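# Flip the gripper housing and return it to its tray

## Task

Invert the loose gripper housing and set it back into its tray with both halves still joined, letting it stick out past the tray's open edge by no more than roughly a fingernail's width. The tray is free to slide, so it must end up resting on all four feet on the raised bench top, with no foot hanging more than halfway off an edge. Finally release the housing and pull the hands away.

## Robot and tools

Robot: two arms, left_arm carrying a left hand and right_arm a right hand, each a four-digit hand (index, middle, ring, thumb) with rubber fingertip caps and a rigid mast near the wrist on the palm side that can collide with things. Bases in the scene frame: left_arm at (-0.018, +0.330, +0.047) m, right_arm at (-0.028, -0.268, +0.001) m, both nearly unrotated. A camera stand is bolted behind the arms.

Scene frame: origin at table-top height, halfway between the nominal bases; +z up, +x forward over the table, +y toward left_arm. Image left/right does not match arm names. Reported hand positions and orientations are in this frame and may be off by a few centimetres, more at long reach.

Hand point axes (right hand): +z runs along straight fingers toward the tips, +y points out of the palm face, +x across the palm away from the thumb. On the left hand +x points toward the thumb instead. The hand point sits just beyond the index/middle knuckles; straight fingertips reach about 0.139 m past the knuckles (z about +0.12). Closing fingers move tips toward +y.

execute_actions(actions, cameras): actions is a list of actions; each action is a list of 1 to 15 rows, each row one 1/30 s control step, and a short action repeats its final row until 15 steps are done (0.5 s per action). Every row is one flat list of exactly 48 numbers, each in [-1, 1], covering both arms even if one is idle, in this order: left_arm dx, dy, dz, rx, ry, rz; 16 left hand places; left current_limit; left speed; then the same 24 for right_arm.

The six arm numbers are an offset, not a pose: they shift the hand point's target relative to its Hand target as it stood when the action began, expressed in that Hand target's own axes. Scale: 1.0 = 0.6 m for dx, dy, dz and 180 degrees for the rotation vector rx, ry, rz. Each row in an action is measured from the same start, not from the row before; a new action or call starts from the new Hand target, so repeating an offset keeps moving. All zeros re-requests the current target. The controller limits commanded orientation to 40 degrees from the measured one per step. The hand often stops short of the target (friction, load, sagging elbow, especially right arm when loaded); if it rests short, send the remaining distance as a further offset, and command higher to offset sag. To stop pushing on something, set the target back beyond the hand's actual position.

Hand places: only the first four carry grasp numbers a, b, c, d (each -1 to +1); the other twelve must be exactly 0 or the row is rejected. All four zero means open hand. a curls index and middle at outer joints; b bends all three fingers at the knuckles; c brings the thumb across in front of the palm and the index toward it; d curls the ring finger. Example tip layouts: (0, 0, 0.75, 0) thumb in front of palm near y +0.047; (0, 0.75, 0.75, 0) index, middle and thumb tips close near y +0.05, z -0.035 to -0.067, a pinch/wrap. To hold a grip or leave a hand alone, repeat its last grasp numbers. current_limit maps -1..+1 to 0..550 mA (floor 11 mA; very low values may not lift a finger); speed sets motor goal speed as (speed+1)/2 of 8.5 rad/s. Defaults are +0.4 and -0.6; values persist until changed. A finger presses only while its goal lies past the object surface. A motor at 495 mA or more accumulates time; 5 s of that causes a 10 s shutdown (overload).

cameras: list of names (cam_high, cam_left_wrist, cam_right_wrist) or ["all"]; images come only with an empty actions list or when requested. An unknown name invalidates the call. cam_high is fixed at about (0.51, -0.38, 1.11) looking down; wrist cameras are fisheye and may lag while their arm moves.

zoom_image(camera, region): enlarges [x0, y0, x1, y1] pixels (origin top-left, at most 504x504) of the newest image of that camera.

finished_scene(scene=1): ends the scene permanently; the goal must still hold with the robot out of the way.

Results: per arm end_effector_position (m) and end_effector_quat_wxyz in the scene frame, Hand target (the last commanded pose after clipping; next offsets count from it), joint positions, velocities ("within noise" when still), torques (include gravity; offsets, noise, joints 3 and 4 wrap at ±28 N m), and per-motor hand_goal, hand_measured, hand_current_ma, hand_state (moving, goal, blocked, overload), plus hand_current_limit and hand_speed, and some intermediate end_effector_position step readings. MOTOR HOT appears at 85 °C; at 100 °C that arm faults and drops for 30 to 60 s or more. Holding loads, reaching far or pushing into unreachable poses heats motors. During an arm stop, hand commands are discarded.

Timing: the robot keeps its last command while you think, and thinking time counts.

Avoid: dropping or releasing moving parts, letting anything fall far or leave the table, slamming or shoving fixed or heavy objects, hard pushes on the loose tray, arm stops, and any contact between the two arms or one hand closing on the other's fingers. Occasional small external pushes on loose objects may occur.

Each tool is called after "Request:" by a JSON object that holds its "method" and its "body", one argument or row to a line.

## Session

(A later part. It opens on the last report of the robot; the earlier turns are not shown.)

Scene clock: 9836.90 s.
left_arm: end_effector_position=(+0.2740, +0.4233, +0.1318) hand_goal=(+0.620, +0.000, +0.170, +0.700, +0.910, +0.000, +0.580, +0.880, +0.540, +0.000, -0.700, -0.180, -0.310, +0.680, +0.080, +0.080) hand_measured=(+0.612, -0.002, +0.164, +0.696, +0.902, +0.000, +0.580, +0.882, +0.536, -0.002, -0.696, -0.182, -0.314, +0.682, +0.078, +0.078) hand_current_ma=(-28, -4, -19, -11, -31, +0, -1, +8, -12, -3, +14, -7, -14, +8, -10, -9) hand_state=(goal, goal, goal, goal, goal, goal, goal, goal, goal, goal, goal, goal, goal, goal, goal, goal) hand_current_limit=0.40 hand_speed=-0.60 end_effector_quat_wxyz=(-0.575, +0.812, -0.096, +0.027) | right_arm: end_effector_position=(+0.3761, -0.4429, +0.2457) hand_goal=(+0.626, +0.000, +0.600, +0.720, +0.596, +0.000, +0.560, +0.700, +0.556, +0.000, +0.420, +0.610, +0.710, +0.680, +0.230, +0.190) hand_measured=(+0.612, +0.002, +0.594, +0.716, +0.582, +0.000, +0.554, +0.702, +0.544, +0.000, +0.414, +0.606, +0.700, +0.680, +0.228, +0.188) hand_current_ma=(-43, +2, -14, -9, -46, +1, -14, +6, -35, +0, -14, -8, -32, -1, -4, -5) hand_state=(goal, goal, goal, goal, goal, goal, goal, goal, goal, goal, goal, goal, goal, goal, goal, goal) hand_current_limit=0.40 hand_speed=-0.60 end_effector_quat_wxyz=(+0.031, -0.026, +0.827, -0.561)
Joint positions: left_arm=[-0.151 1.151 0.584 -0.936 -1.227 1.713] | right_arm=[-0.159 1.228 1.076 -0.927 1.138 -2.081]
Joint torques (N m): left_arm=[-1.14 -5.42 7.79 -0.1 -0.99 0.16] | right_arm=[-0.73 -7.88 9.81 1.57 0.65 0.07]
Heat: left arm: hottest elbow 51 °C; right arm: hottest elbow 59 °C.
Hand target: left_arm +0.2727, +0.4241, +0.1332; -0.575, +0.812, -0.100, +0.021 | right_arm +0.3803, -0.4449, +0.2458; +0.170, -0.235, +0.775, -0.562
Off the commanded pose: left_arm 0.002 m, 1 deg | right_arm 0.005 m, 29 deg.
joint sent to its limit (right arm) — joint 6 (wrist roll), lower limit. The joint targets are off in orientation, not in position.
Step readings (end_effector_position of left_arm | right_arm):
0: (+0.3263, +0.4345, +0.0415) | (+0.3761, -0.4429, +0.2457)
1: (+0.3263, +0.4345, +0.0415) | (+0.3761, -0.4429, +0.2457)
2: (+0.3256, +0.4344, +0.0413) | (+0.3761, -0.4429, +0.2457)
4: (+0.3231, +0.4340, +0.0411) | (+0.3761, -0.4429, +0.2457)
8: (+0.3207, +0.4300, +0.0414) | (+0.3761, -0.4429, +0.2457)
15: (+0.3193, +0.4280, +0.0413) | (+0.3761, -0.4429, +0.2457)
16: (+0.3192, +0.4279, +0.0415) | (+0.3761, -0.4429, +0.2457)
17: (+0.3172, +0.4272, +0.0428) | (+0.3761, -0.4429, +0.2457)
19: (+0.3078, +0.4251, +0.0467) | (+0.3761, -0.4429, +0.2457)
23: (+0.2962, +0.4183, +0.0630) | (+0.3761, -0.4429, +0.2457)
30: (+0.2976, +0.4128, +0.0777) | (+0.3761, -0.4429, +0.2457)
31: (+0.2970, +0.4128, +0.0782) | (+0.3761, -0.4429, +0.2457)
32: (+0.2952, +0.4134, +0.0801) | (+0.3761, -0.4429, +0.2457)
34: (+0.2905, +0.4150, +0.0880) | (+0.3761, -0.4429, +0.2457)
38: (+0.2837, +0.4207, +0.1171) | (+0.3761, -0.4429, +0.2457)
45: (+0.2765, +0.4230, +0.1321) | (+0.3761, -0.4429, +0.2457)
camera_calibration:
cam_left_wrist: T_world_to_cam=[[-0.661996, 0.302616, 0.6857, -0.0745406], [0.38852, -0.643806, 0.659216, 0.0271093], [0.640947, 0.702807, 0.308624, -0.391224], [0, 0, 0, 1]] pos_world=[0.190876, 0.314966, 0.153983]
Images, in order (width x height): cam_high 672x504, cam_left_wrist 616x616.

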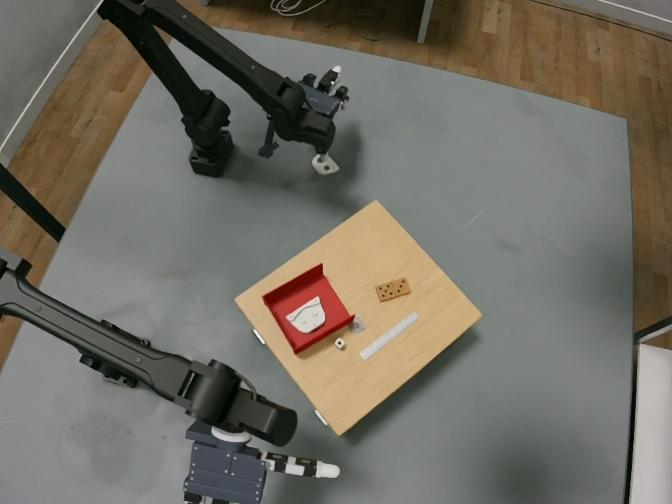

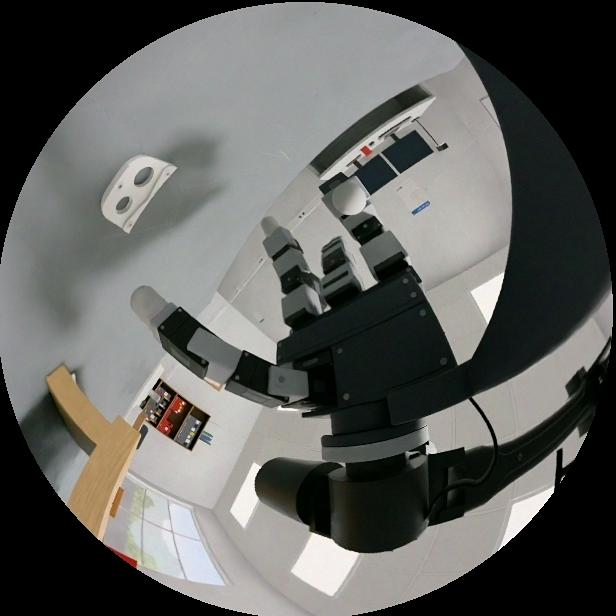

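Request:
{"method": "execute_actions", "body": {
  "actions": [
    [[0.0618,0.0655,0.0007,0,0,0,0.0,-0.15,0.76,0.8,0,0,0,0,0,0,0,0,0,0,0,0,0.4,-0.6,0,0,0,0,0,0,0,0.1,0,0.1,0,0,0,0,0,0,0,0,0,0,0,0,0.4,-0.6]],
    [[0.0073,0.0845,0.0303,0,0,0,0.0,-0.15,0.76,0.8,0,0,0,0,0,0,0,0,0,0,0,0,0.4,-0.6,0,0,0,0,0,0,0,0.1,0,0.1,0,0,0,0,0,0,0,0,0,0,0,0,0.4,-0.6]]
  ],
  "cameras": ["cam_left_wrist","cam_high"]
}}

Request:
{"method": "zoom_image", "body": {
  "camera": "cam_left_wrist",
  "region": [60, 110, 290, 330]
}}

Request:
{"method": "zoom_image", "body": {
  "camera": "cam_high",
  "region": [260, 80, 380, 200]
}}

Scene clock: 9862.23 s.
left_arm: end_effector_position=(+0.3026, +0.4050, +0.0415) hand_goal=(+0.766, +0.000, +0.038, +0.670, +1.000, +0.000, +0.610, +0.928, +0.806, +0.000, -0.700, -0.210, -0.582, +0.680, +0.040, +0.026) hand_measured=(+0.746, -0.002, +0.038, +0.672, +0.982, +0.000, +0.602, +0.924, +0.790, -0.002, -0.696, -0.206, -0.582, +0.682, +0.042, +0.028) hand_current_ma=(-80, -4, +3, +9, -76, +0, -28, -13, -61, -3, +13, +11, -2, +4, +8, +9) hand_state=(goal, goal, goal, goal, goal, goal, goal, goal, goal, goal, goal, goal, goal, goal, goal, goal) hand_current_limit=0.40 hand_speed=-0.60 end_effector_quat_wxyz=(-0.574, +0.812, -0.100, +0.020) | right_arm: end_effector_position=(+0.3761, -0.4429, +0.2457) hand_goal=(+0.626, +0.000, +0.600, +0.720, +0.596, +0.000, +0.560, +0.700, +0.556, +0.000, +0.420, +0.610, +0.710, +0.680, +0.230, +0.190) hand_measured=(+0.612, +0.002, +0.594, +0.716, +0.582, +0.000, +0.554, +0.702, +0.544, +0.000, +0.414, +0.606, +0.700, +0.680, +0.228, +0.188) hand_current_ma=(-43, +2, -14, -9, -46, +1, -14, +6, -35, +0, -14, -8, -32, -1, -4, -5) hand_state=(goal, goal, goal, goal, goal, goal, goal, goal, goal, goal, goal, goal, goal, goal, goal, goal) hand_current_limit=0.40 hand_speed=-0.60 end_effector_quat_wxyz=(+0.031, -0.026, +0.827, -0.561)
Joint positions: left_arm=[-0.199 1.504 0.584 -0.731 -1.223 1.573] | right_arm=[-0.159 1.228 1.076 -0.927 1.138 -2.081]
Joint torques (N m): left_arm=[-0.44 -7.24 5.12 0.5 -1.13 0.01] | right_arm=[-0.73 -7.88 9.76 1.55 0.68 0.1]
Heat: left arm: hottest elbow 52 °C; right arm: hottest elbow 59 °C.
Hand target: left_arm +0.3037, +0.4050, +0.0393; -0.575, +0.812, -0.100, +0.021 | right_arm +0.3803, -0.4449, +0.2458; +0.170, -0.235, +0.775, -0.562
Off the commanded pose: left_arm 0.003 m, 0 deg | right_arm 0.005 m, 29 deg.
joint sent to its limit (right arm) — joint 6 (wrist roll), lower limit. The joint targets are off in orientation, not in position.
Step readings (end_effector_position of left_arm | right_arm):
0: (+0.2740, +0.4233, +0.1318) | (+0.3761, -0.4429, +0.2457)
1: (+0.2739, +0.4234, +0.1317) | (+0.3761, -0.4429, +0.2457)
2: (+0.2741, +0.4230, +0.1305) | (+0.3761, -0.4429, +0.2457)
4: (+0.2753, +0.4200, +0.1219) | (+0.3761, -0.4429, +0.2457)
8: (+0.2754, +0.4120, +0.0945) | (+0.3761, -0.4429, +0.2457)
15: (+0.2771, +0.4098, +0.0823) | (+0.3761, -0.4429, +0.2457)
16: (+0.2787, +0.4096, +0.0827) | (+0.3761, -0.4429, +0.2457)
17: (+0.2814, +0.4093, +0.0820) | (+0.3761, -0.4429, +0.2457)
19: (+0.2889, +0.4078, +0.0755) | (+0.3761, -0.4429, +0.2457)
23: (+0.2959, +0.4062, +0.0541) | (+0.3761, -0.4429, +0.2457)
30: (+0.2998, +0.4055, +0.0415) | (+0.3761, -0.4429, +0.2457)
camera_calibration:
cam_left_wrist: T_world_to_cam=[[-0.651057, 0.303464, 0.695726, 0.00776618], [0.398997, -0.642913, 0.653807, 0.0603795], [0.645698, 0.703258, 0.297492, -0.369996], [0, 0, 0, 1]] pos_world=[0.219871, 0.296665, 0.0651912]
Images, in order (width x height): cam_high 672x504, cam_left_wrist 616x616.

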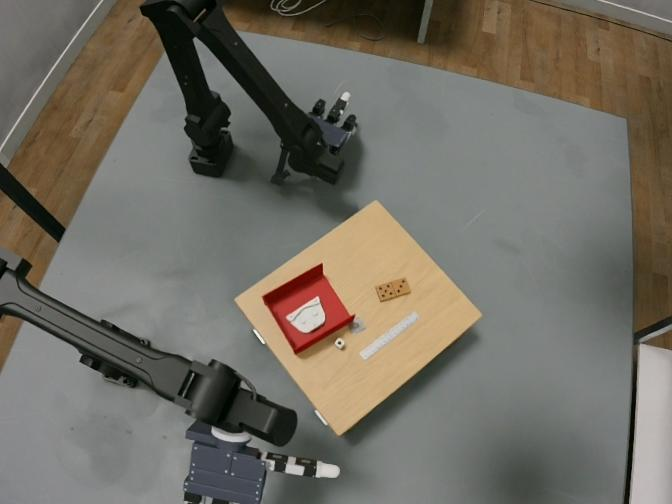

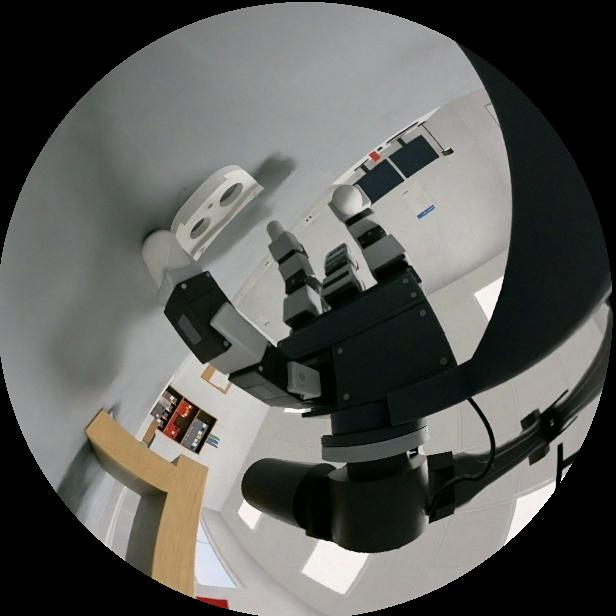

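Scaled by 2.191 from the camera's 616x616 image, which has a finer 880x880 frame.

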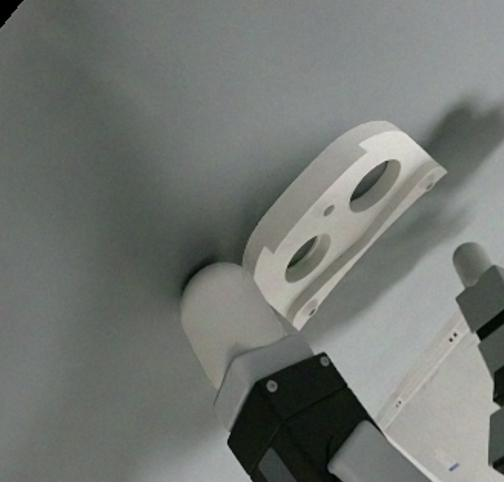

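Scaled by 4.200 from the camera's 672x504 image, which has a finer 960x720 frame.

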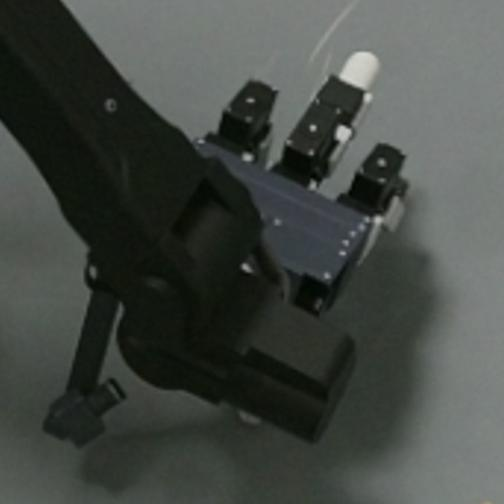

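Request:
{"method": "execute_actions", "body": {
  "actions": [
    [[-0.0063,-0.0078,0.023,0,0,0,0.0,-0.15,0.76,0.8,0,0,0,0,0,0,0,0,0,0,0,0,0.4,-0.6,0,0,0,0,0,0,0,0.1,0,0.1,0,0,0,0,0,0,0,0,0,0,0,0,0.4,-0.6]],
    [[-0.0063,-0.0078,0.023,0,0,0,0.0,-0.15,0.76,0.8,0,0,0,0,0,0,0,0,0,0,0,0,0.4,-0.6,0,0,0,0,0,0,0,0.1,0,0.1,0,0,0,0,0,0,0,0,0,0,0,0,0.4,-0.6]]
  ],
  "cameras": ["cam_left_wrist","cam_high"]
}}

Request:
{"method": "zoom_image", "body": {
  "camera": "cam_left_wrist",
  "region": [60, 110, 290, 330]
}}

Request:
{"method": "zoom_image", "body": {
  "camera": "cam_high",
  "region": [260, 80, 380, 200]
}}

Scene clock: 9872.67 s.
left_arm: end_effector_position=(+0.3085, +0.4290, +0.0412) hand_goal=(+0.766, +0.000, +0.038, +0.670, +1.000, +0.000, +0.610, +0.928, +0.806, +0.000, -0.700, -0.210, -0.582, +0.680, +0.040, +0.026) hand_measured=(+0.746, -0.002, +0.038, +0.672, +0.982, +0.000, +0.602, +0.924, +0.790, -0.002, -0.696, -0.206, -0.592, +0.678, +0.086, +0.048) hand_current_ma=(-80, -4, +3, +9, -76, +0, -28, -13, -61, -3, +13, +11, -34, -11, +253, +115) hand_state=(goal, goal, goal, goal, goal, goal, goal, goal, goal, goal, goal, goal, goal, goal, blocked, blocked) hand_current_limit=0.40 hand_speed=-0.60 end_effector_quat_wxyz=(-0.574, +0.813, -0.096, +0.031) | right_arm: end_effector_position=(+0.3761, -0.4429, +0.2457) hand_goal=(+0.626, +0.000, +0.600, +0.720, +0.596, +0.000, +0.560, +0.700, +0.556, +0.000, +0.420, +0.610, +0.710, +0.680, +0.230, +0.190) hand_measured=(+0.612, +0.002, +0.594, +0.716, +0.582, +0.000, +0.554, +0.702, +0.544, +0.000, +0.414, +0.606, +0.700, +0.680, +0.228, +0.188) hand_current_ma=(-43, +2, -14, -9, -46, +1, -14, +6, -35, +0, -14, -8, -32, -1, -4, -5) hand_state=(goal, goal, goal, goal, goal, goal, goal, goal, goal, goal, goal, goal, goal, goal, goal, goal) hand_current_limit=0.40 hand_speed=-0.60 end_effector_quat_wxyz=(+0.031, -0.026, +0.827, -0.561)
Joint positions: left_arm=[-0.114 1.46 0.525 -0.445 -1.218 1.838] | right_arm=[-0.159 1.228 1.076 -0.927 1.138 -2.081]
Joint torques (N m): left_arm=[-0.38 -8.35 4.6 0.81 -1.12 0.32] | right_arm=[-0.56 -7.18 9.85 1.55 0.67 0.07]
Heat: left arm: hottest elbow 52 °C; right arm: hottest elbow 59 °C.
Hand target: left_arm +0.3017, +0.4350, +0.0392; -0.575, +0.812, -0.100, +0.021 | right_arm +0.3803, -0.4449, +0.2458; +0.170, -0.235, +0.775, -0.562
Off the commanded pose: left_arm 0.009 m, 1 deg | right_arm 0.005 m, 29 deg.
joint sent to its limit (right arm) — joint 6 (wrist roll), lower limit. The joint targets are off in orientation, not in position.
Step readings (end_effector_position of left_arm | right_arm):
0: (+0.3026, +0.4050, +0.0415) | (+0.3761, -0.4429, +0.2457)
1: (+0.3027, +0.4050, +0.0415) | (+0.3761, -0.4429, +0.2457)
2: (+0.3036, +0.4055, +0.0413) | (+0.3761, -0.4429, +0.2457)
4: (+0.3056, +0.4073, +0.0407) | (+0.3761, -0.4429, +0.2457)
8: (+0.3073, +0.4122, +0.0408) | (+0.3761, -0.4429, +0.2457)
15: (+0.3081, +0.4132, +0.0407) | (+0.3761, -0.4429, +0.2457)
16: (+0.3082, +0.4134, +0.0408) | (+0.3761, -0.4429, +0.2457)
17: (+0.3086, +0.4140, +0.0407) | (+0.3761, -0.4429, +0.2457)
19: (+0.3090, +0.4171, +0.0408) | (+0.3761, -0.4429, +0.2457)
23: (+0.3079, +0.4265, +0.0411) | (+0.3761, -0.4429, +0.2457)
30: (+0.3086, +0.4288, +0.0411) | (+0.3761, -0.4429, +0.2457)
camera_calibration:
cam_left_wrist: T_world_to_cam=[[-0.664374, 0.308735, 0.680654, 0.00705248], [0.380963, -0.643623, 0.663789, 0.0792177], [0.64302, 0.700308, 0.309989, -0.388913], [0, 0, 0, 1]] pos_world=[0.224585, 0.321168, 0.0631747]
Images, in order (width x height): cam_high 672x504, cam_left_wrist 616x616.

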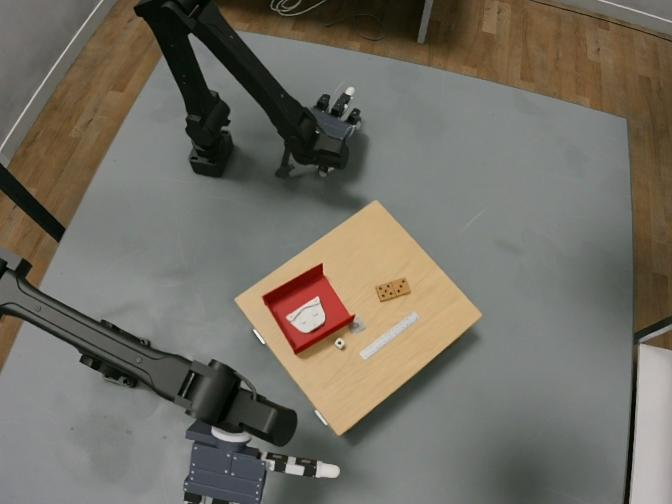

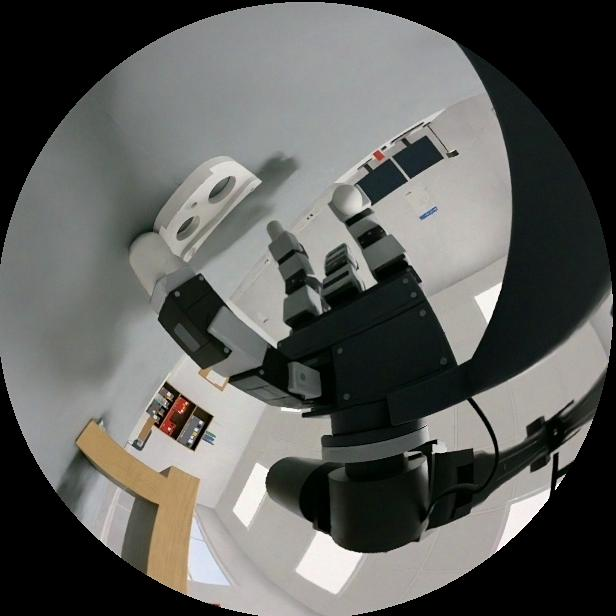

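Scaled by 2.191 from the camera's 616x616 image, which has a finer 880x880 frame.

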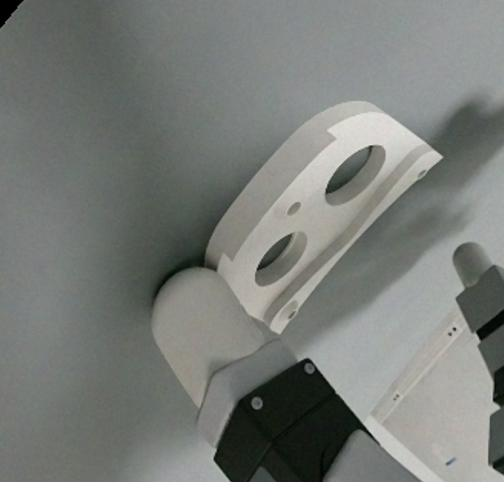

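Scaled by 4.200 from the camera's 672x504 image, which has a finer 960x720 frame.

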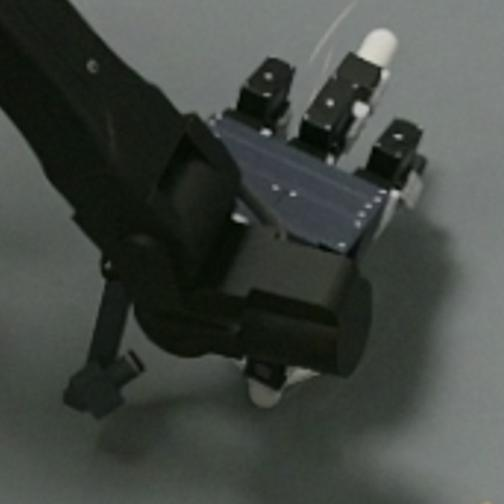

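Request:
{"method": "execute_actions", "body": {
  "actions": [
    [[0.004,0.007,-0.023,0,0,0,0.0,-0.15,0.76,0.8,0,0,0,0,0,0,0,0,0,0,0,0,0.4,-0.6,0,0,0,0,0,0,0,0.1,0,0.1,0,0,0,0,0,0,0,0,0,0,0,0,0.4,-0.6]],
    [[0,-0.09,-0.06,0,0,0,0.0,-0.15,0.7,0.8,0,0,0,0,0,0,0,0,0,0,0,0,0.4,-0.6,0,0,0,0,0,0,0,0.1,0,0.1,0,0,0,0,0,0,0,0,0,0,0,0,0.4,-0.6]],
    [[-0.1,-0.05,0.04,0,0,0,0.0,-0.15,0.7,0.8,0,0,0,0,0,0,0,0,0,0,0,0,0.4,-0.6,0,0,0,0,0,0,0,0.1,0,0.1,0,0,0,0,0,0,0,0,0,0,0,0,0.4,-0.6]]
  ],
  "cameras": ["cam_left_wrist","cam_high"]
}}

Request:
{"method": "zoom_image", "body": {
  "camera": "cam_left_wrist",
  "region": [60, 110, 290, 330]
}}

Request:
{"method": "zoom_image", "body": {
  "camera": "cam_high",
  "region": [260, 80, 380, 200]
}}

Scene clock: 9897.07 s.
left_arm: end_effector_position=(+0.2522, +0.4455, +0.1251) hand_goal=(+0.788, +0.000, +0.070, +0.670, +1.000, +0.000, +0.610, +0.910, +0.790, +0.000, -0.700, -0.210, -0.480, +0.680, +0.056, +0.036) hand_measured=(+0.768, -0.002, +0.064, +0.672, +0.982, +0.000, +0.602, +0.912, +0.784, -0.002, -0.696, -0.206, -0.482, +0.682, +0.054, +0.034) hand_current_ma=(-84, -3, -20, +9, -76, +0, -28, +8, -21, -3, +12, +11, -4, +8, -5, -8) hand_state=(blocked, goal, goal, goal, goal, goal, goal, goal, goal, goal, goal, goal, goal, goal, goal, goal) hand_current_limit=0.40 hand_speed=-0.60 end_effector_quat_wxyz=(-0.577, +0.810, -0.099, +0.016) | right_arm: end_effector_position=(+0.3761, -0.4429, +0.2457) hand_goal=(+0.626, +0.000, +0.600, +0.720, +0.596, +0.000, +0.560, +0.700, +0.556, +0.000, +0.420, +0.610, +0.710, +0.680, +0.230, +0.190) hand_measured=(+0.612, +0.002, +0.594, +0.716, +0.582, +0.000, +0.554, +0.702, +0.544, +0.000, +0.414, +0.606, +0.700, +0.680, +0.228, +0.188) hand_current_ma=(-43, +2, -14, -9, -46, +1, -14, +6, -35, +0, -14, -8, -32, -1, -4, -5) hand_state=(goal, goal, goal, goal, goal, goal, goal, goal, goal, goal, goal, goal, goal, goal, goal, goal) hand_current_limit=0.40 hand_speed=-0.60 end_effector_quat_wxyz=(+0.031, -0.026, +0.827, -0.561)
Joint positions: left_arm=[-0.074 1.062 0.497 -0.77 -1.221 1.916] | right_arm=[-0.159 1.228 1.076 -0.927 1.138 -2.081]
Joint torques (N m): left_arm=[-0.91 -5.01 7.51 1.11 -0.99 0.24] | right_arm=[-1.55 -7.59 9.74 1.54 0.64 0.09]
Heat: left arm: hottest elbow 51 °C; right arm: hottest elbow 59 °C.
Hand target: left_arm +0.2525, +0.4473, +0.1274; -0.575, +0.812, -0.100, +0.021 | right_arm +0.3803, -0.4449, +0.2458; +0.170, -0.235, +0.775, -0.562
Off the commanded pose: left_arm 0.003 m, 1 deg | right_arm 0.005 m, 29 deg.
joint sent to its limit (right arm) — joint 6 (wrist roll), lower limit. The joint targets are off in orientation, not in position.
Step readings (end_effector_position of left_arm | right_arm):
0: (+0.3084, +0.4290, +0.0411) | (+0.3761, -0.4429, +0.2457)
1: (+0.3084, +0.4290, +0.0411) | (+0.3761, -0.4429, +0.2457)
2: (+0.3076, +0.4290, +0.0410) | (+0.3761, -0.4429, +0.2457)
4: (+0.3049, +0.4283, +0.0409) | (+0.3761, -0.4429, +0.2457)
8: (+0.3017, +0.4241, +0.0411) | (+0.3761, -0.4429, +0.2457)
15: (+0.2999, +0.4223, +0.0412) | (+0.3761, -0.4429, +0.2457)
16: (+0.2995, +0.4222, +0.0414) | (+0.3761, -0.4429, +0.2457)
17: (+0.2978, +0.4220, +0.0427) | (+0.3761, -0.4429, +0.2457)
19: (+0.2898, +0.4203, +0.0491) | (+0.3761, -0.4429, +0.2457)
23: (+0.2830, +0.4165, +0.0721) | (+0.3761, -0.4429, +0.2457)
30: (+0.2886, +0.4103, +0.0933) | (+0.3761, -0.4429, +0.2457)
31: (+0.2878, +0.4104, +0.0938) | (+0.3761, -0.4429, +0.2457)
32: (+0.2872, +0.4108, +0.0946) | (+0.3761, -0.4429, +0.2457)
34: (+0.2812, +0.4182, +0.0994) | (+0.3761, -0.4429, +0.2457)
38: (+0.2621, +0.4384, +0.1153) | (+0.3761, -0.4429, +0.2457)
45: (+0.2566, +0.4451, +0.1276) | (+0.3761, -0.4429, +0.2457)
camera_calibration:
cam_left_wrist: T_world_to_cam=[[-0.649623, 0.292499, 0.701737, -0.0916879], [0.407547, -0.645216, 0.646221, 0.0517593], [0.641791, 0.705791, 0.29994, -0.391119], [0, 0, 0, 1]] pos_world=[0.17036, 0.336263, 0.148205]
Images, in order (width x height): cam_high 672x504, cam_left_wrist 616x616.

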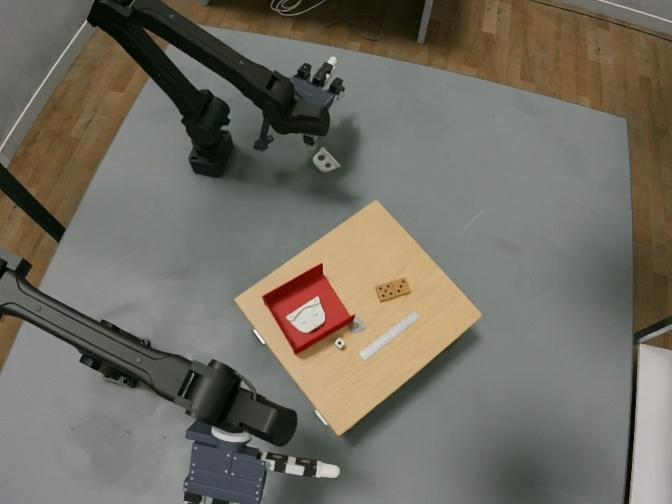

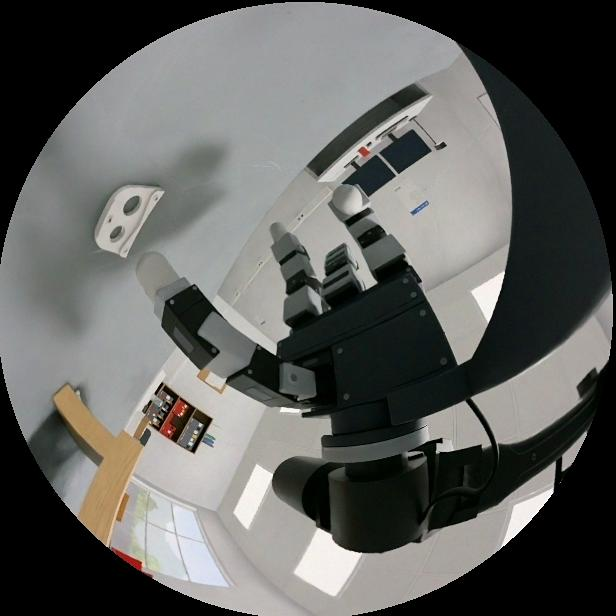

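Scaled by 2.191 from the camera's 616x616 image, which has a finer 880x880 frame.

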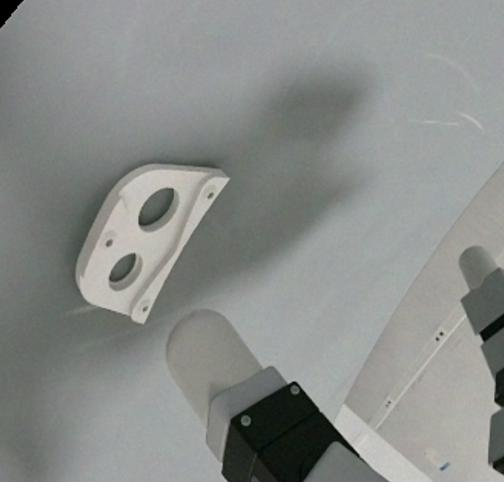

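Scaled by 4.200 from the camera's 672x504 image, which has a finer 960x720 frame.

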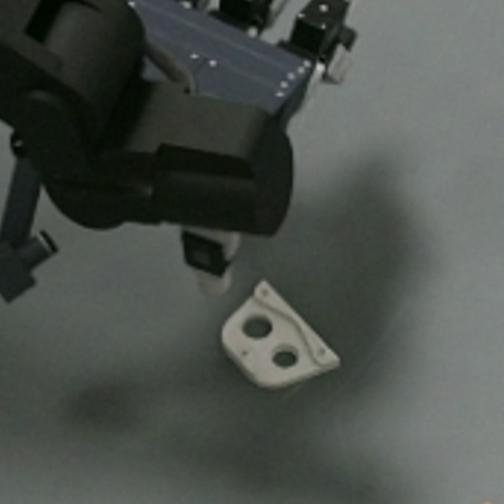

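Request:
{"method": "execute_actions", "body": {
  "actions": [
    [[0.0955,0.006,0.029,0,0,0,0.0,-0.15,0.76,0.8,0,0,0,0,0,0,0,0,0,0,0,0,0.4,-0.6,0,0,0,0,0,0,0,0.1,0,0.1,0,0,0,0,0,0,0,0,0,0,0,0,0.4,-0.6]],
    [[0.0955,0.006,0.029,0,0,0,0.0,-0.15,0.76,0.8,0,0,0,0,0,0,0,0,0,0,0,0,0.4,-0.6,0,0,0,0,0,0,0,0.1,0,0.1,0,0,0,0,0,0,0,0,0,0,0,0,0.4,-0.6]],
    [[0.003,0.05,0.018,0,0,0,0.0,-0.15,0.76,0.8,0,0,0,0,0,0,0,0,0,0,0,0,0.4,-0.6,0,0,0,0,0,0,0,0.1,0,0.1,0,0,0,0,0,0,0,0,0,0,0,0,0.4,-0.6]]
  ],
  "cameras": ["cam_left_wrist","cam_high"]
}}

Request:
{"method": "zoom_image", "body": {
  "camera": "cam_left_wrist",
  "region": [60, 110, 290, 330]
}}

Request:
{"method": "zoom_image", "body": {
  "camera": "cam_high",
  "region": [270, 80, 390, 200]
}}

Scene clock: 9913.23 s.
left_arm: end_effector_position=(+0.3678, +0.4532, +0.0698) hand_goal=(+0.766, +0.000, +0.038, +0.670, +1.000, +0.000, +0.610, +0.928, +0.806, +0.000, -0.700, -0.210, -0.582, +0.680, +0.040, +0.026) hand_measured=(+0.758, -0.002, +0.040, +0.672, +0.982, +0.000, +0.602, +0.924, +0.790, -0.002, -0.696, -0.206, -0.580, +0.682, +0.042, +0.028) hand_current_ma=(-29, -3, +3, +9, -76, +0, -28, -12, -62, -3, +12, +11, +6, +8, +8, +10) hand_state=(goal, goal, goal, goal, goal, goal, goal, goal, goal, goal, goal, goal, goal, goal, goal, goal) hand_current_limit=0.40 hand_speed=-0.60 end_effector_quat_wxyz=(-0.575, +0.812, -0.097, +0.025) | right_arm: end_effector_position=(+0.3761, -0.4429, +0.2457) hand_goal=(+0.626, +0.000, +0.600, +0.720, +0.596, +0.000, +0.560, +0.700, +0.556, +0.000, +0.420, +0.610, +0.710, +0.680, +0.230, +0.190) hand_measured=(+0.612, +0.002, +0.594, +0.716, +0.582, +0.000, +0.554, +0.702, +0.544, +0.000, +0.414, +0.606, +0.700, +0.680, +0.228, +0.188) hand_current_ma=(-43, +2, -14, -9, -46, +1, -14, +6, -35, +0, -14, -8, -32, -1, -4, -5) hand_state=(goal, goal, goal, goal, goal, goal, goal, goal, goal, goal, goal, goal, goal, goal, goal, goal) hand_current_limit=0.40 hand_speed=-0.60 end_effector_quat_wxyz=(+0.031, -0.026, +0.827, -0.561)
Joint positions: left_arm=[-0.028 1.498 0.67 -0.356 -1.198 2.059] | right_arm=[-0.159 1.228 1.076 -0.927 1.138 -2.081]
Joint torques (N m): left_arm=[-0.62 -9.64 6.49 1.1 -0.95 0.19] | right_arm=[-0.73 -7.47 9.78 1.54 0.69 0.07]
Heat: left arm: hottest elbow 52 °C; right arm: hottest elbow 59 °C.
Hand target: left_arm +0.3681, +0.4561, +0.0678; -0.575, +0.812, -0.100, +0.021 | right_arm +0.3803, -0.4449, +0.2458; +0.170, -0.235, +0.775, -0.562
Off the commanded pose: left_arm 0.004 m, 1 deg | right_arm 0.005 m, 29 deg.
joint sent to its limit (right arm) — joint 6 (wrist roll), lower limit. The joint targets are off in orientation, not in position.
Step readings (end_effector_position of left_arm | right_arm):
0: (+0.2521, +0.4455, +0.1251) | (+0.3761, -0.4429, +0.2457)
1: (+0.2525, +0.4454, +0.1251) | (+0.3761, -0.4429, +0.2457)
2: (+0.2542, +0.4454, +0.1244) | (+0.3761, -0.4429, +0.2457)
4: (+0.2614, +0.4455, +0.1200) | (+0.3761, -0.4429, +0.2457)
8: (+0.2782, +0.4456, +0.1057) | (+0.3761, -0.4429, +0.2457)
15: (+0.2902, +0.4489, +0.1018) | (+0.3761, -0.4429, +0.2457)
16: (+0.2916, +0.4492, +0.1023) | (+0.3761, -0.4429, +0.2457)
17: (+0.2939, +0.4494, +0.1022) | (+0.3761, -0.4429, +0.2457)
19: (+0.3065, +0.4493, +0.1013) | (+0.3761, -0.4429, +0.2457)
23: (+0.3388, +0.4498, +0.0966) | (+0.3761, -0.4429, +0.2457)
30: (+0.3512, +0.4522, +0.0916) | (+0.3761, -0.4429, +0.2457)
31: (+0.3517, +0.4528, +0.0917) | (+0.3761, -0.4429, +0.2457)
32: (+0.3535, +0.4530, +0.0915) | (+0.3761, -0.4429, +0.2457)
34: (+0.3590, +0.4531, +0.0881) | (+0.3761, -0.4429, +0.2457)
38: (+0.3639, +0.4529, +0.0749) | (+0.3761, -0.4429, +0.2457)
45: (+0.3671, +0.4532, +0.0696) | (+0.3761, -0.4429, +0.2457)
camera_calibration:
cam_left_wrist: T_world_to_cam=[[-0.658441, 0.303338, 0.688797, 0.019166], [0.391194, -0.643914, 0.657527, 0.0500191], [0.642979, 0.702396, 0.305316, -0.45355], [0, 0, 0, 1]] pos_world=[0.284676, 0.344966, 0.0923855]
Images, in order (width x height): cam_high 672x504, cam_left_wrist 616x616.

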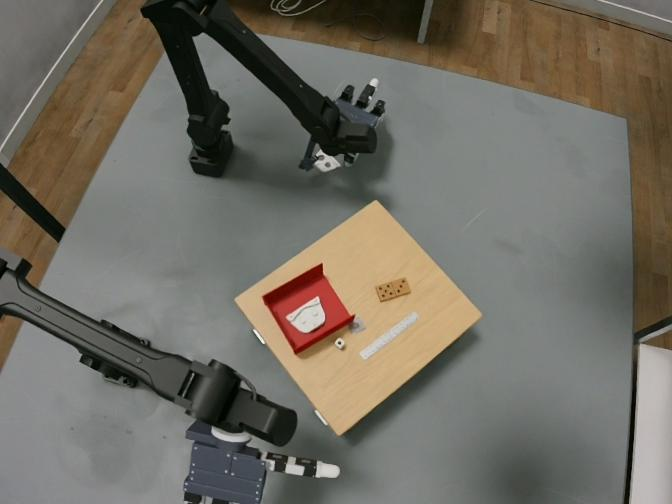

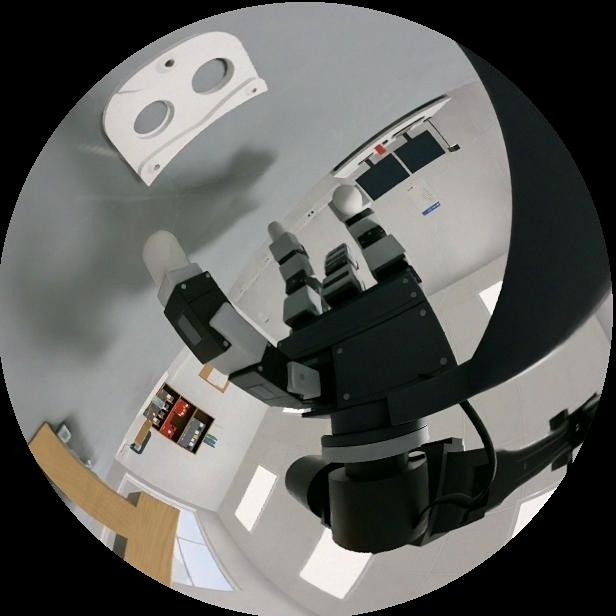

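Scaled by 2.191 from the camera's 616x616 image, which has a finer 880x880 frame.

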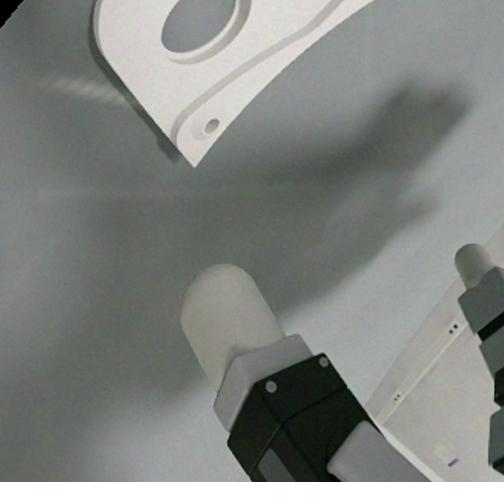

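Scaled by 4.200 from the camera's 672x504 image, which has a finer 960x720 frame.

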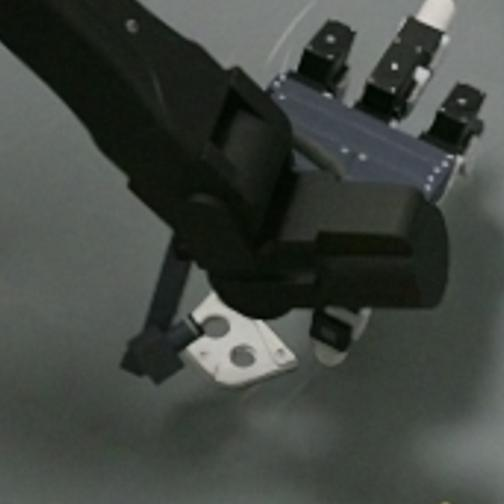

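Request:
{"method": "execute_actions", "body": {
  "actions": [
    [[-0.0293,-0.0148,0.0481,0,0,0,0.0,-0.15,0.76,0.8,0,0,0,0,0,0,0,0,0,0,0,0,0.4,-0.6,0,0,0,0,0,0,0,0.1,0,0.1,0,0,0,0,0,0,0,0,0,0,0,0,0.4,-0.6]],
    [[0.004,0.0469,0.0169,0,0,0,0.0,-0.15,0.76,0.8,0,0,0,0,0,0,0,0,0,0,0,0,0.4,-0.6,0,0,0,0,0,0,0,0.1,0,0.1,0,0,0,0,0,0,0,0,0,0,0,0,0.4,-0.6]]
  ],
  "cameras": ["cam_left_wrist","cam_high"]
}}

Request:
{"method": "zoom_image", "body": {
  "camera": "cam_left_wrist",
  "region": [60, 110, 290, 330]
}}

Request:
{"method": "zoom_image", "body": {
  "camera": "cam_high",
  "region": [270, 80, 390, 200]
}}

Scene clock: 9926.60 s.
left_arm: end_effector_position=(+0.3573, +0.4878, +0.0433) hand_goal=(+0.766, +0.000, +0.038, +0.670, +1.000, +0.000, +0.610, +0.928, +0.806, +0.000, -0.700, -0.210, -0.582, +0.680, +0.040, +0.026) hand_measured=(+0.756, -0.002, +0.038, +0.672, +0.982, +0.000, +0.602, +0.924, +0.792, -0.002, -0.696, -0.206, -0.588, +0.680, +0.040, +0.026) hand_current_ma=(-36, -3, +2, +9, -75, +0, -28, -12, -58, -3, +12, +11, -22, +0, +0, -3) hand_state=(goal, goal, goal, goal, goal, goal, goal, goal, goal, goal, goal, goal, goal, goal, goal, goal) hand_current_limit=0.40 hand_speed=-0.60 end_effector_quat_wxyz=(-0.575, +0.816, -0.058, +0.003) | right_arm: end_effector_position=(+0.3761, -0.4429, +0.2457) hand_goal=(+0.626, +0.000, +0.600, +0.720, +0.596, +0.000, +0.560, +0.700, +0.556, +0.000, +0.420, +0.610, +0.710, +0.680, +0.230, +0.190) hand_measured=(+0.612, +0.002, +0.594, +0.716, +0.582, +0.000, +0.554, +0.702, +0.544, +0.000, +0.414, +0.606, +0.700, +0.680, +0.228, +0.188) hand_current_ma=(-43, +2, -14, -9, -46, +1, -14, +6, -35, +0, -14, -8, -32, -1, -4, -5) hand_state=(goal, goal, goal, goal, goal, goal, goal, goal, goal, goal, goal, goal, goal, goal, goal, goal) hand_current_limit=0.40 hand_speed=-0.60 end_effector_quat_wxyz=(+0.031, -0.026, +0.827, -0.561)
Joint positions: left_arm=[0.063 1.571 0.649 -0.25 -1.195 2.062] | right_arm=[-0.159 1.228 1.076 -0.927 1.138 -2.081]
Joint torques (N m): left_arm=[-0.97 -8.7 5.79 1.21 -0.99 0.2] | right_arm=[-0.85 -7.53 9.83 1.46 0.69 0.08]
Heat: left arm: hottest elbow 52 °C; right arm: hottest elbow 59 °C.
Hand target: left_arm +0.3564, +0.4889, +0.0378; -0.575, +0.812, -0.100, +0.021 | right_arm +0.3803, -0.4449, +0.2458; +0.170, -0.235, +0.775, -0.562
Off the commanded pose: left_arm 0.006 m, 5 deg | right_arm 0.005 m, 29 deg.
joint sent to its limit (left arm) — joint 6 (wrist roll), upper limit. The joint targets are off in orientation, not in position.
joint sent to its limit (right arm) — joint 6 (wrist roll), lower limit. The joint targets are off in orientation, not in position.
Step readings (end_effector_position of left_arm | right_arm):
0: (+0.3677, +0.4533, +0.0698) | (+0.3761, -0.4429, +0.2457)
1: (+0.3677, +0.4534, +0.0698) | (+0.3761, -0.4429, +0.2457)
2: (+0.3673, +0.4548, +0.0697) | (+0.3761, -0.4429, +0.2457)
4: (+0.3652, +0.4616, +0.0698) | (+0.3761, -0.4429, +0.2457)
8: (+0.3580, +0.4809, +0.0697) | (+0.3761, -0.4429, +0.2457)
15: (+0.3550, +0.4879, +0.0698) | (+0.3761, -0.4429, +0.2457)
16: (+0.3553, +0.4880, +0.0697) | (+0.3761, -0.4429, +0.2457)
17: (+0.3565, +0.4881, +0.0692) | (+0.3761, -0.4429, +0.2457)
19: (+0.3594, +0.4883, +0.0656) | (+0.3761, -0.4429, +0.2457)
23: (+0.3576, +0.4878, +0.0495) | (+0.3761, -0.4429, +0.2457)
30: (+0.3571, +0.4878, +0.0432) | (+0.3761, -0.4429, +0.2457)
camera_calibration:
cam_left_wrist: T_world_to_cam=[[-0.689209, 0.244192, 0.682174, 0.0601278], [0.4411, -0.605521, 0.662401, 0.0570558], [0.574823, 0.75744, 0.309618, -0.465699], [0, 0, 0, 1]] pos_world=[0.283968, 0.372605, 0.0653772]
Images, in order (width x height): cam_high 672x504, cam_left_wrist 616x616.

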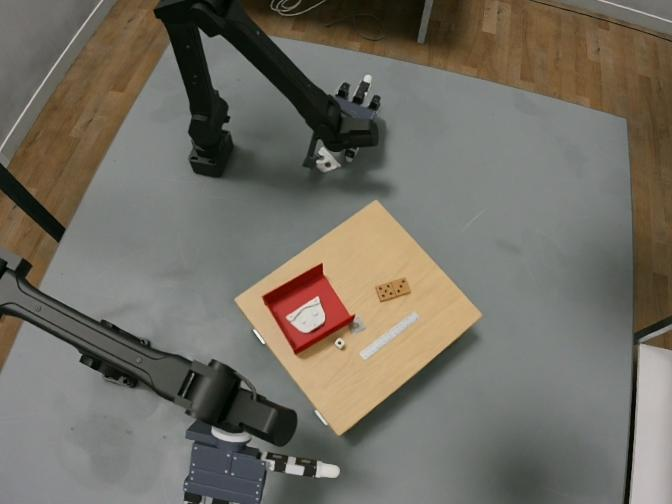

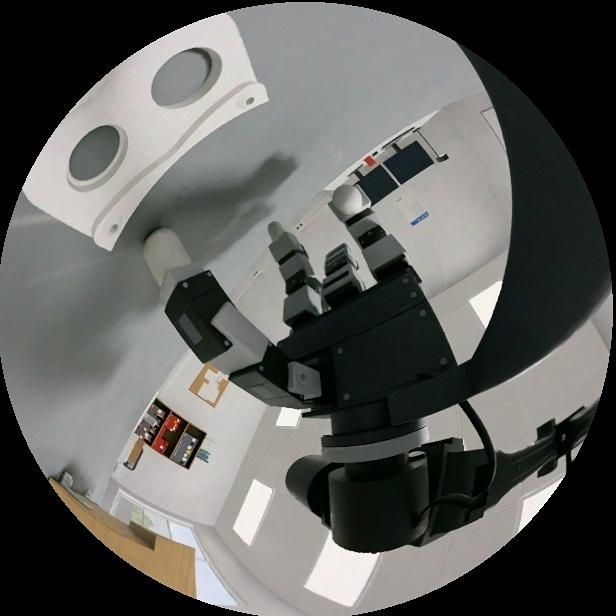

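Scaled by 2.191 from the camera's 616x616 image, which has a finer 880x880 frame.

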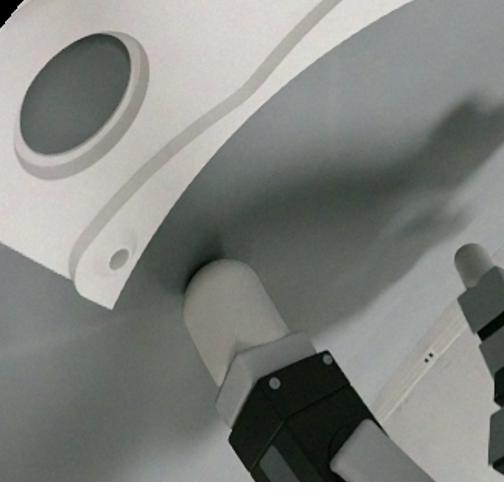

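Scaled by 4.200 from the camera's 672x504 image, which has a finer 960x720 frame.

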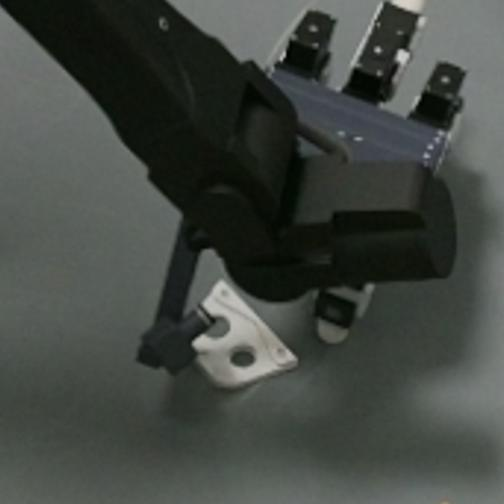

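Request:
{"method": "execute_actions", "body": {
  "actions": [],
  "cameras": ["cam_high","cam_left_wrist"]
}}

Scene clock: 9961.30 s.
left_arm: end_effector_position=(+0.3573, +0.4878, +0.0433) hand_goal=(+0.766, +0.000, +0.038, +0.670, +1.000, +0.000, +0.610, +0.928, +0.806, +0.000, -0.700, -0.210, -0.582, +0.680, +0.040, +0.026) hand_measured=(+0.756, -0.002, +0.038, +0.672, +0.982, +0.000, +0.602, +0.924, +0.792, -0.002, -0.696, -0.206, -0.588, +0.680, +0.040, +0.026) hand_current_ma=(-36, -3, +2, +9, -75, +0, -28, -12, -58, -3, +12, +11, -22, +0, +0, -3) hand_state=(goal, goal, goal, goal, goal, goal, goal, goal, goal, goal, goal, goal, goal, goal, goal, goal) hand_current_limit=0.40 hand_speed=-0.60 end_effector_quat_wxyz=(-0.575, +0.816, -0.058, +0.003) | right_arm: end_effector_position=(+0.3761, -0.4429, +0.2457) hand_goal=(+0.626, +0.000, +0.600, +0.720, +0.596, +0.000, +0.560, +0.700, +0.556, +0.000, +0.420, +0.610, +0.710, +0.680, +0.230, +0.190) hand_measured=(+0.612, +0.002, +0.594, +0.716, +0.582, +0.000, +0.554, +0.702, +0.544, +0.000, +0.414, +0.606, +0.700, +0.680, +0.228, +0.188) hand_current_ma=(-43, +2, -14, -9, -46, +1, -14, +6, -35, +0, -14, -8, -32, -1, -4, -5) hand_state=(goal, goal, goal, goal, goal, goal, goal, goal, goal, goal, goal, goal, goal, goal, goal, goal) hand_current_limit=0.40 hand_speed=-0.60 end_effector_quat_wxyz=(+0.031, -0.026, +0.827, -0.561)
Joint positions: left_arm=[0.063 1.571 0.649 -0.25 -1.195 2.062] | right_arm=[-0.159 1.228 1.076 -0.927 1.138 -2.081]
Joint velocities: within noise
Joint torques (N m): left_arm=[-1.03 -9.23 5.79 1.28 -0.98 0.24] | right_arm=[-0.85 -7.71 9.8 1.52 0.67 0.07]
Heat: left arm: hottest elbow 50 °C; right arm: hottest elbow 58 °C.
Hand target: left_arm +0.3564, +0.4889, +0.0378; -0.575, +0.812, -0.100, +0.021 | right_arm +0.3803, -0.4449, +0.2458; +0.170, -0.235, +0.775, -0.562
Off the commanded pose: left_arm 0.006 m, 5 deg | right_arm 0.005 m, 29 deg.
camera_calibration:
cam_left_wrist: T_world_to_cam=[[-0.689209, 0.244192, 0.682174, 0.0601278], [0.4411, -0.605521, 0.662401, 0.0570558], [0.574823, 0.75744, 0.309618, -0.465699], [0, 0, 0, 1]] pos_world=[0.283968, 0.372605, 0.0653772]
Images, in order (width x height): cam_high 672x504, cam_left_wrist 616x616.

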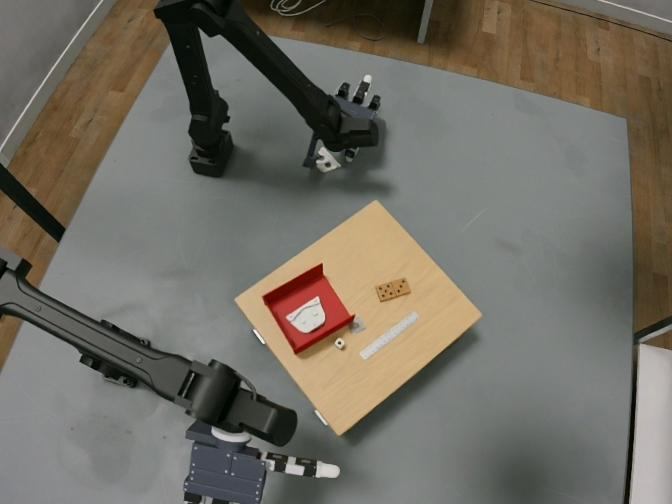

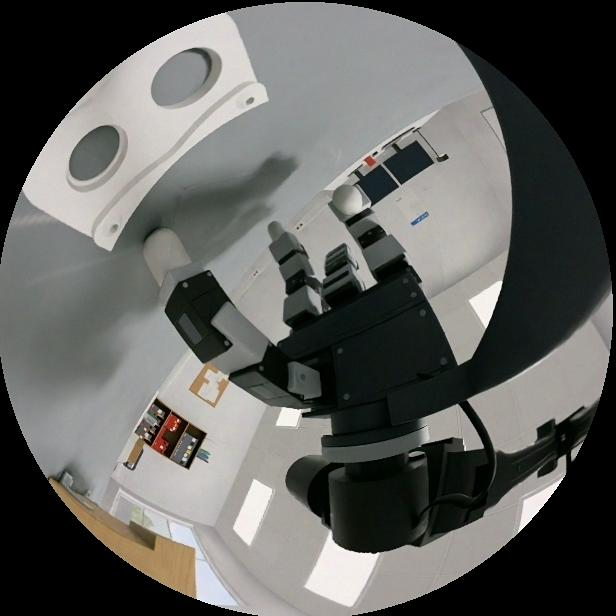

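Request:
{"method": "execute_actions", "body": {
  "actions": [
    [[-0.013,0.0078,-0.0188,0,0,0,0,-0.15,0.76,0.8,0,0,0,0,0,0,0,0,0,0,0,0,0.4,-0.6,0,0,0,0,0,0,0,0.1,0,0.1,0,0,0,0,0,0,0,0,0,0,0,0,0.4,-0.6]],
    [[-0.013,0.0078,-0.0188,0,0,0,0,-0.15,0.76,0.8,0,0,0,0,0,0,0,0,0,0,0,0,0.4,-0.6,0,0,0,0,0,0,0,0.1,0,0.1,0,0,0,0,0,0,0,0,0,0,0,0,0.4,-0.6]],
    [[-0.013,0.0078,-0.0188,0,0,0,0,-0.15,0.76,0.8,0,0,0,0,0,0,0,0,0,0,0,0,0.4,-0.6,0,0,0,0,0,0,0,0.1,0,0.1,0,0,0,0,0,0,0,0,0,0,0,0,0.4,-0.6]]
  ],
  "cameras": ["cam_high","cam_left_wrist"]
}}

Scene clock: 9971.23 s.
left_arm: end_effector_position=(+0.3336, +0.4620, +0.0422) hand_goal=(+0.766, +0.000, +0.038, +0.670, +1.000, +0.000, +0.610, +0.928, +0.806, +0.000, -0.700, -0.210, -0.582, +0.680, +0.040, +0.026) hand_measured=(+0.756, -0.002, +0.038, +0.672, +0.982, +0.000, +0.602, +0.924, +0.792, -0.002, -0.696, -0.206, -0.560, +0.684, +0.018, +0.014) hand_current_ma=(-36, -3, +2, +9, -75, +0, -28, -12, -58, -3, +12, +11, +89, +18, -117, -66) hand_state=(goal, goal, goal, goal, goal, goal, goal, goal, goal, goal, goal, goal, blocked, goal, blocked, goal) hand_current_limit=0.40 hand_speed=-0.60 end_effector_quat_wxyz=(-0.577, +0.812, -0.083, +0.026) | right_arm: end_effector_position=(+0.3761, -0.4429, +0.2457) hand_goal=(+0.626, +0.000, +0.600, +0.720, +0.596, +0.000, +0.560, +0.700, +0.556, +0.000, +0.420, +0.610, +0.710, +0.680, +0.230, +0.190) hand_measured=(+0.612, +0.002, +0.594, +0.716, +0.582, +0.000, +0.554, +0.702, +0.544, +0.000, +0.414, +0.606, +0.700, +0.680, +0.228, +0.188) hand_current_ma=(-43, +2, -14, -9, -46, +1, -14, +6, -35, +0, -14, -8, -32, -1, -4, -5) hand_state=(goal, goal, goal, goal, goal, goal, goal, goal, goal, goal, goal, goal, goal, goal, goal, goal) hand_current_limit=0.40 hand_speed=-0.60 end_effector_quat_wxyz=(+0.031, -0.026, +0.827, -0.561)
Joint positions: left_arm=[-0.006 1.5 0.551 -0.214 -1.201 2.062] | right_arm=[-0.159 1.228 1.076 -0.927 1.138 -2.081]
Joint torques (N m): left_arm=[-1.9 -9.17 4.51 0.99 -0.79 0.21] | right_arm=[-0.79 -7.3 9.78 1.57 0.69 0.07]
Heat: left arm: hottest elbow 50 °C; right arm: hottest elbow 58 °C.
Hand target: left_arm +0.3265, +0.4574, +0.0380; -0.575, +0.812, -0.100, +0.021 | right_arm +0.3803, -0.4449, +0.2458; +0.170, -0.235, +0.775, -0.562
Off the commanded pose: left_arm 0.009 m, 2 deg | right_arm 0.005 m, 29 deg.
joint sent to its limit (left arm) — joint 6 (wrist roll), upper limit. The joint targets still meet the commanded pose.
joint sent to its limit (right arm) — joint 6 (wrist roll), lower limit. The joint targets are off in orientation, not in position.
Step readings (end_effector_position of left_arm | right_arm):
0: (+0.3573, +0.4878, +0.0433) | (+0.3761, -0.4429, +0.2457)
1: (+0.3573, +0.4878, +0.0433) | (+0.3761, -0.4429, +0.2457)
2: (+0.3569, +0.4878, +0.0430) | (+0.3761, -0.4429, +0.2457)
4: (+0.3563, +0.4866, +0.0425) | (+0.3761, -0.4429, +0.2457)
8: (+0.3542, +0.4836, +0.0427) | (+0.3761, -0.4429, +0.2457)
15: (+0.3535, +0.4827, +0.0427) | (+0.3761, -0.4429, +0.2457)
16: (+0.3531, +0.4826, +0.0425) | (+0.3761, -0.4429, +0.2457)
17: (+0.3528, +0.4822, +0.0426) | (+0.3761, -0.4429, +0.2457)
19: (+0.3505, +0.4800, +0.0425) | (+0.3761, -0.4429, +0.2457)
23: (+0.3448, +0.4741, +0.0426) | (+0.3761, -0.4429, +0.2457)
30: (+0.3436, +0.4725, +0.0425) | (+0.3761, -0.4429, +0.2457)
31: (+0.3434, +0.4725, +0.0423) | (+0.3761, -0.4429, +0.2457)
32: (+0.3428, +0.4720, +0.0422) | (+0.3761, -0.4429, +0.2457)
34: (+0.3406, +0.4698, +0.0423) | (+0.3761, -0.4429, +0.2457)
38: (+0.3347, +0.4635, +0.0422) | (+0.3761, -0.4429, +0.2457)
45: (+0.3336, +0.4620, +0.0422) | (+0.3761, -0.4429, +0.2457)
camera_calibration:
cam_left_wrist: T_world_to_cam=[[-0.677156, 0.286335, 0.677844, 0.0275808], [0.39366, -0.637308, 0.662473, 0.0830971], [0.621684, 0.715437, 0.318838, -0.428817], [0, 0, 0, 1]] pos_world=[0.252553, 0.351853, 0.0629782]
Images, in order (width x height): cam_high 672x504, cam_left_wrist 616x616.

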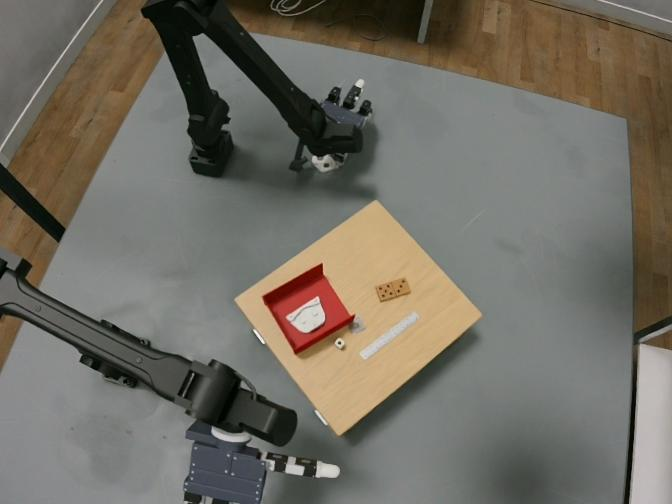

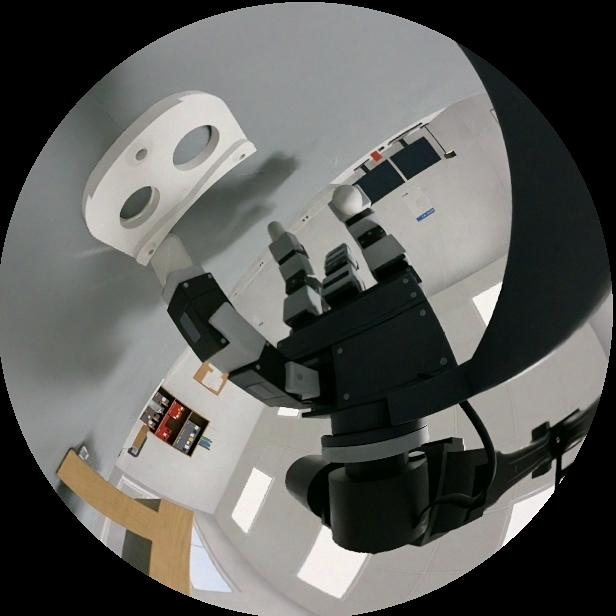

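Request:
{"method": "zoom_image", "body": {
  "camera": "cam_high",
  "region": [260, 70, 420, 210]
}}

Scaled by 3.150 from the camera's 672x504 image, which has a finer 960x720 frame.

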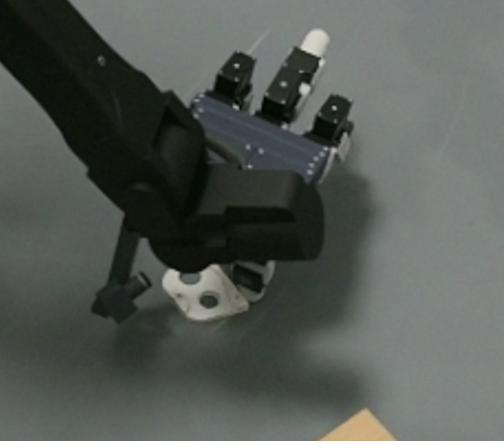

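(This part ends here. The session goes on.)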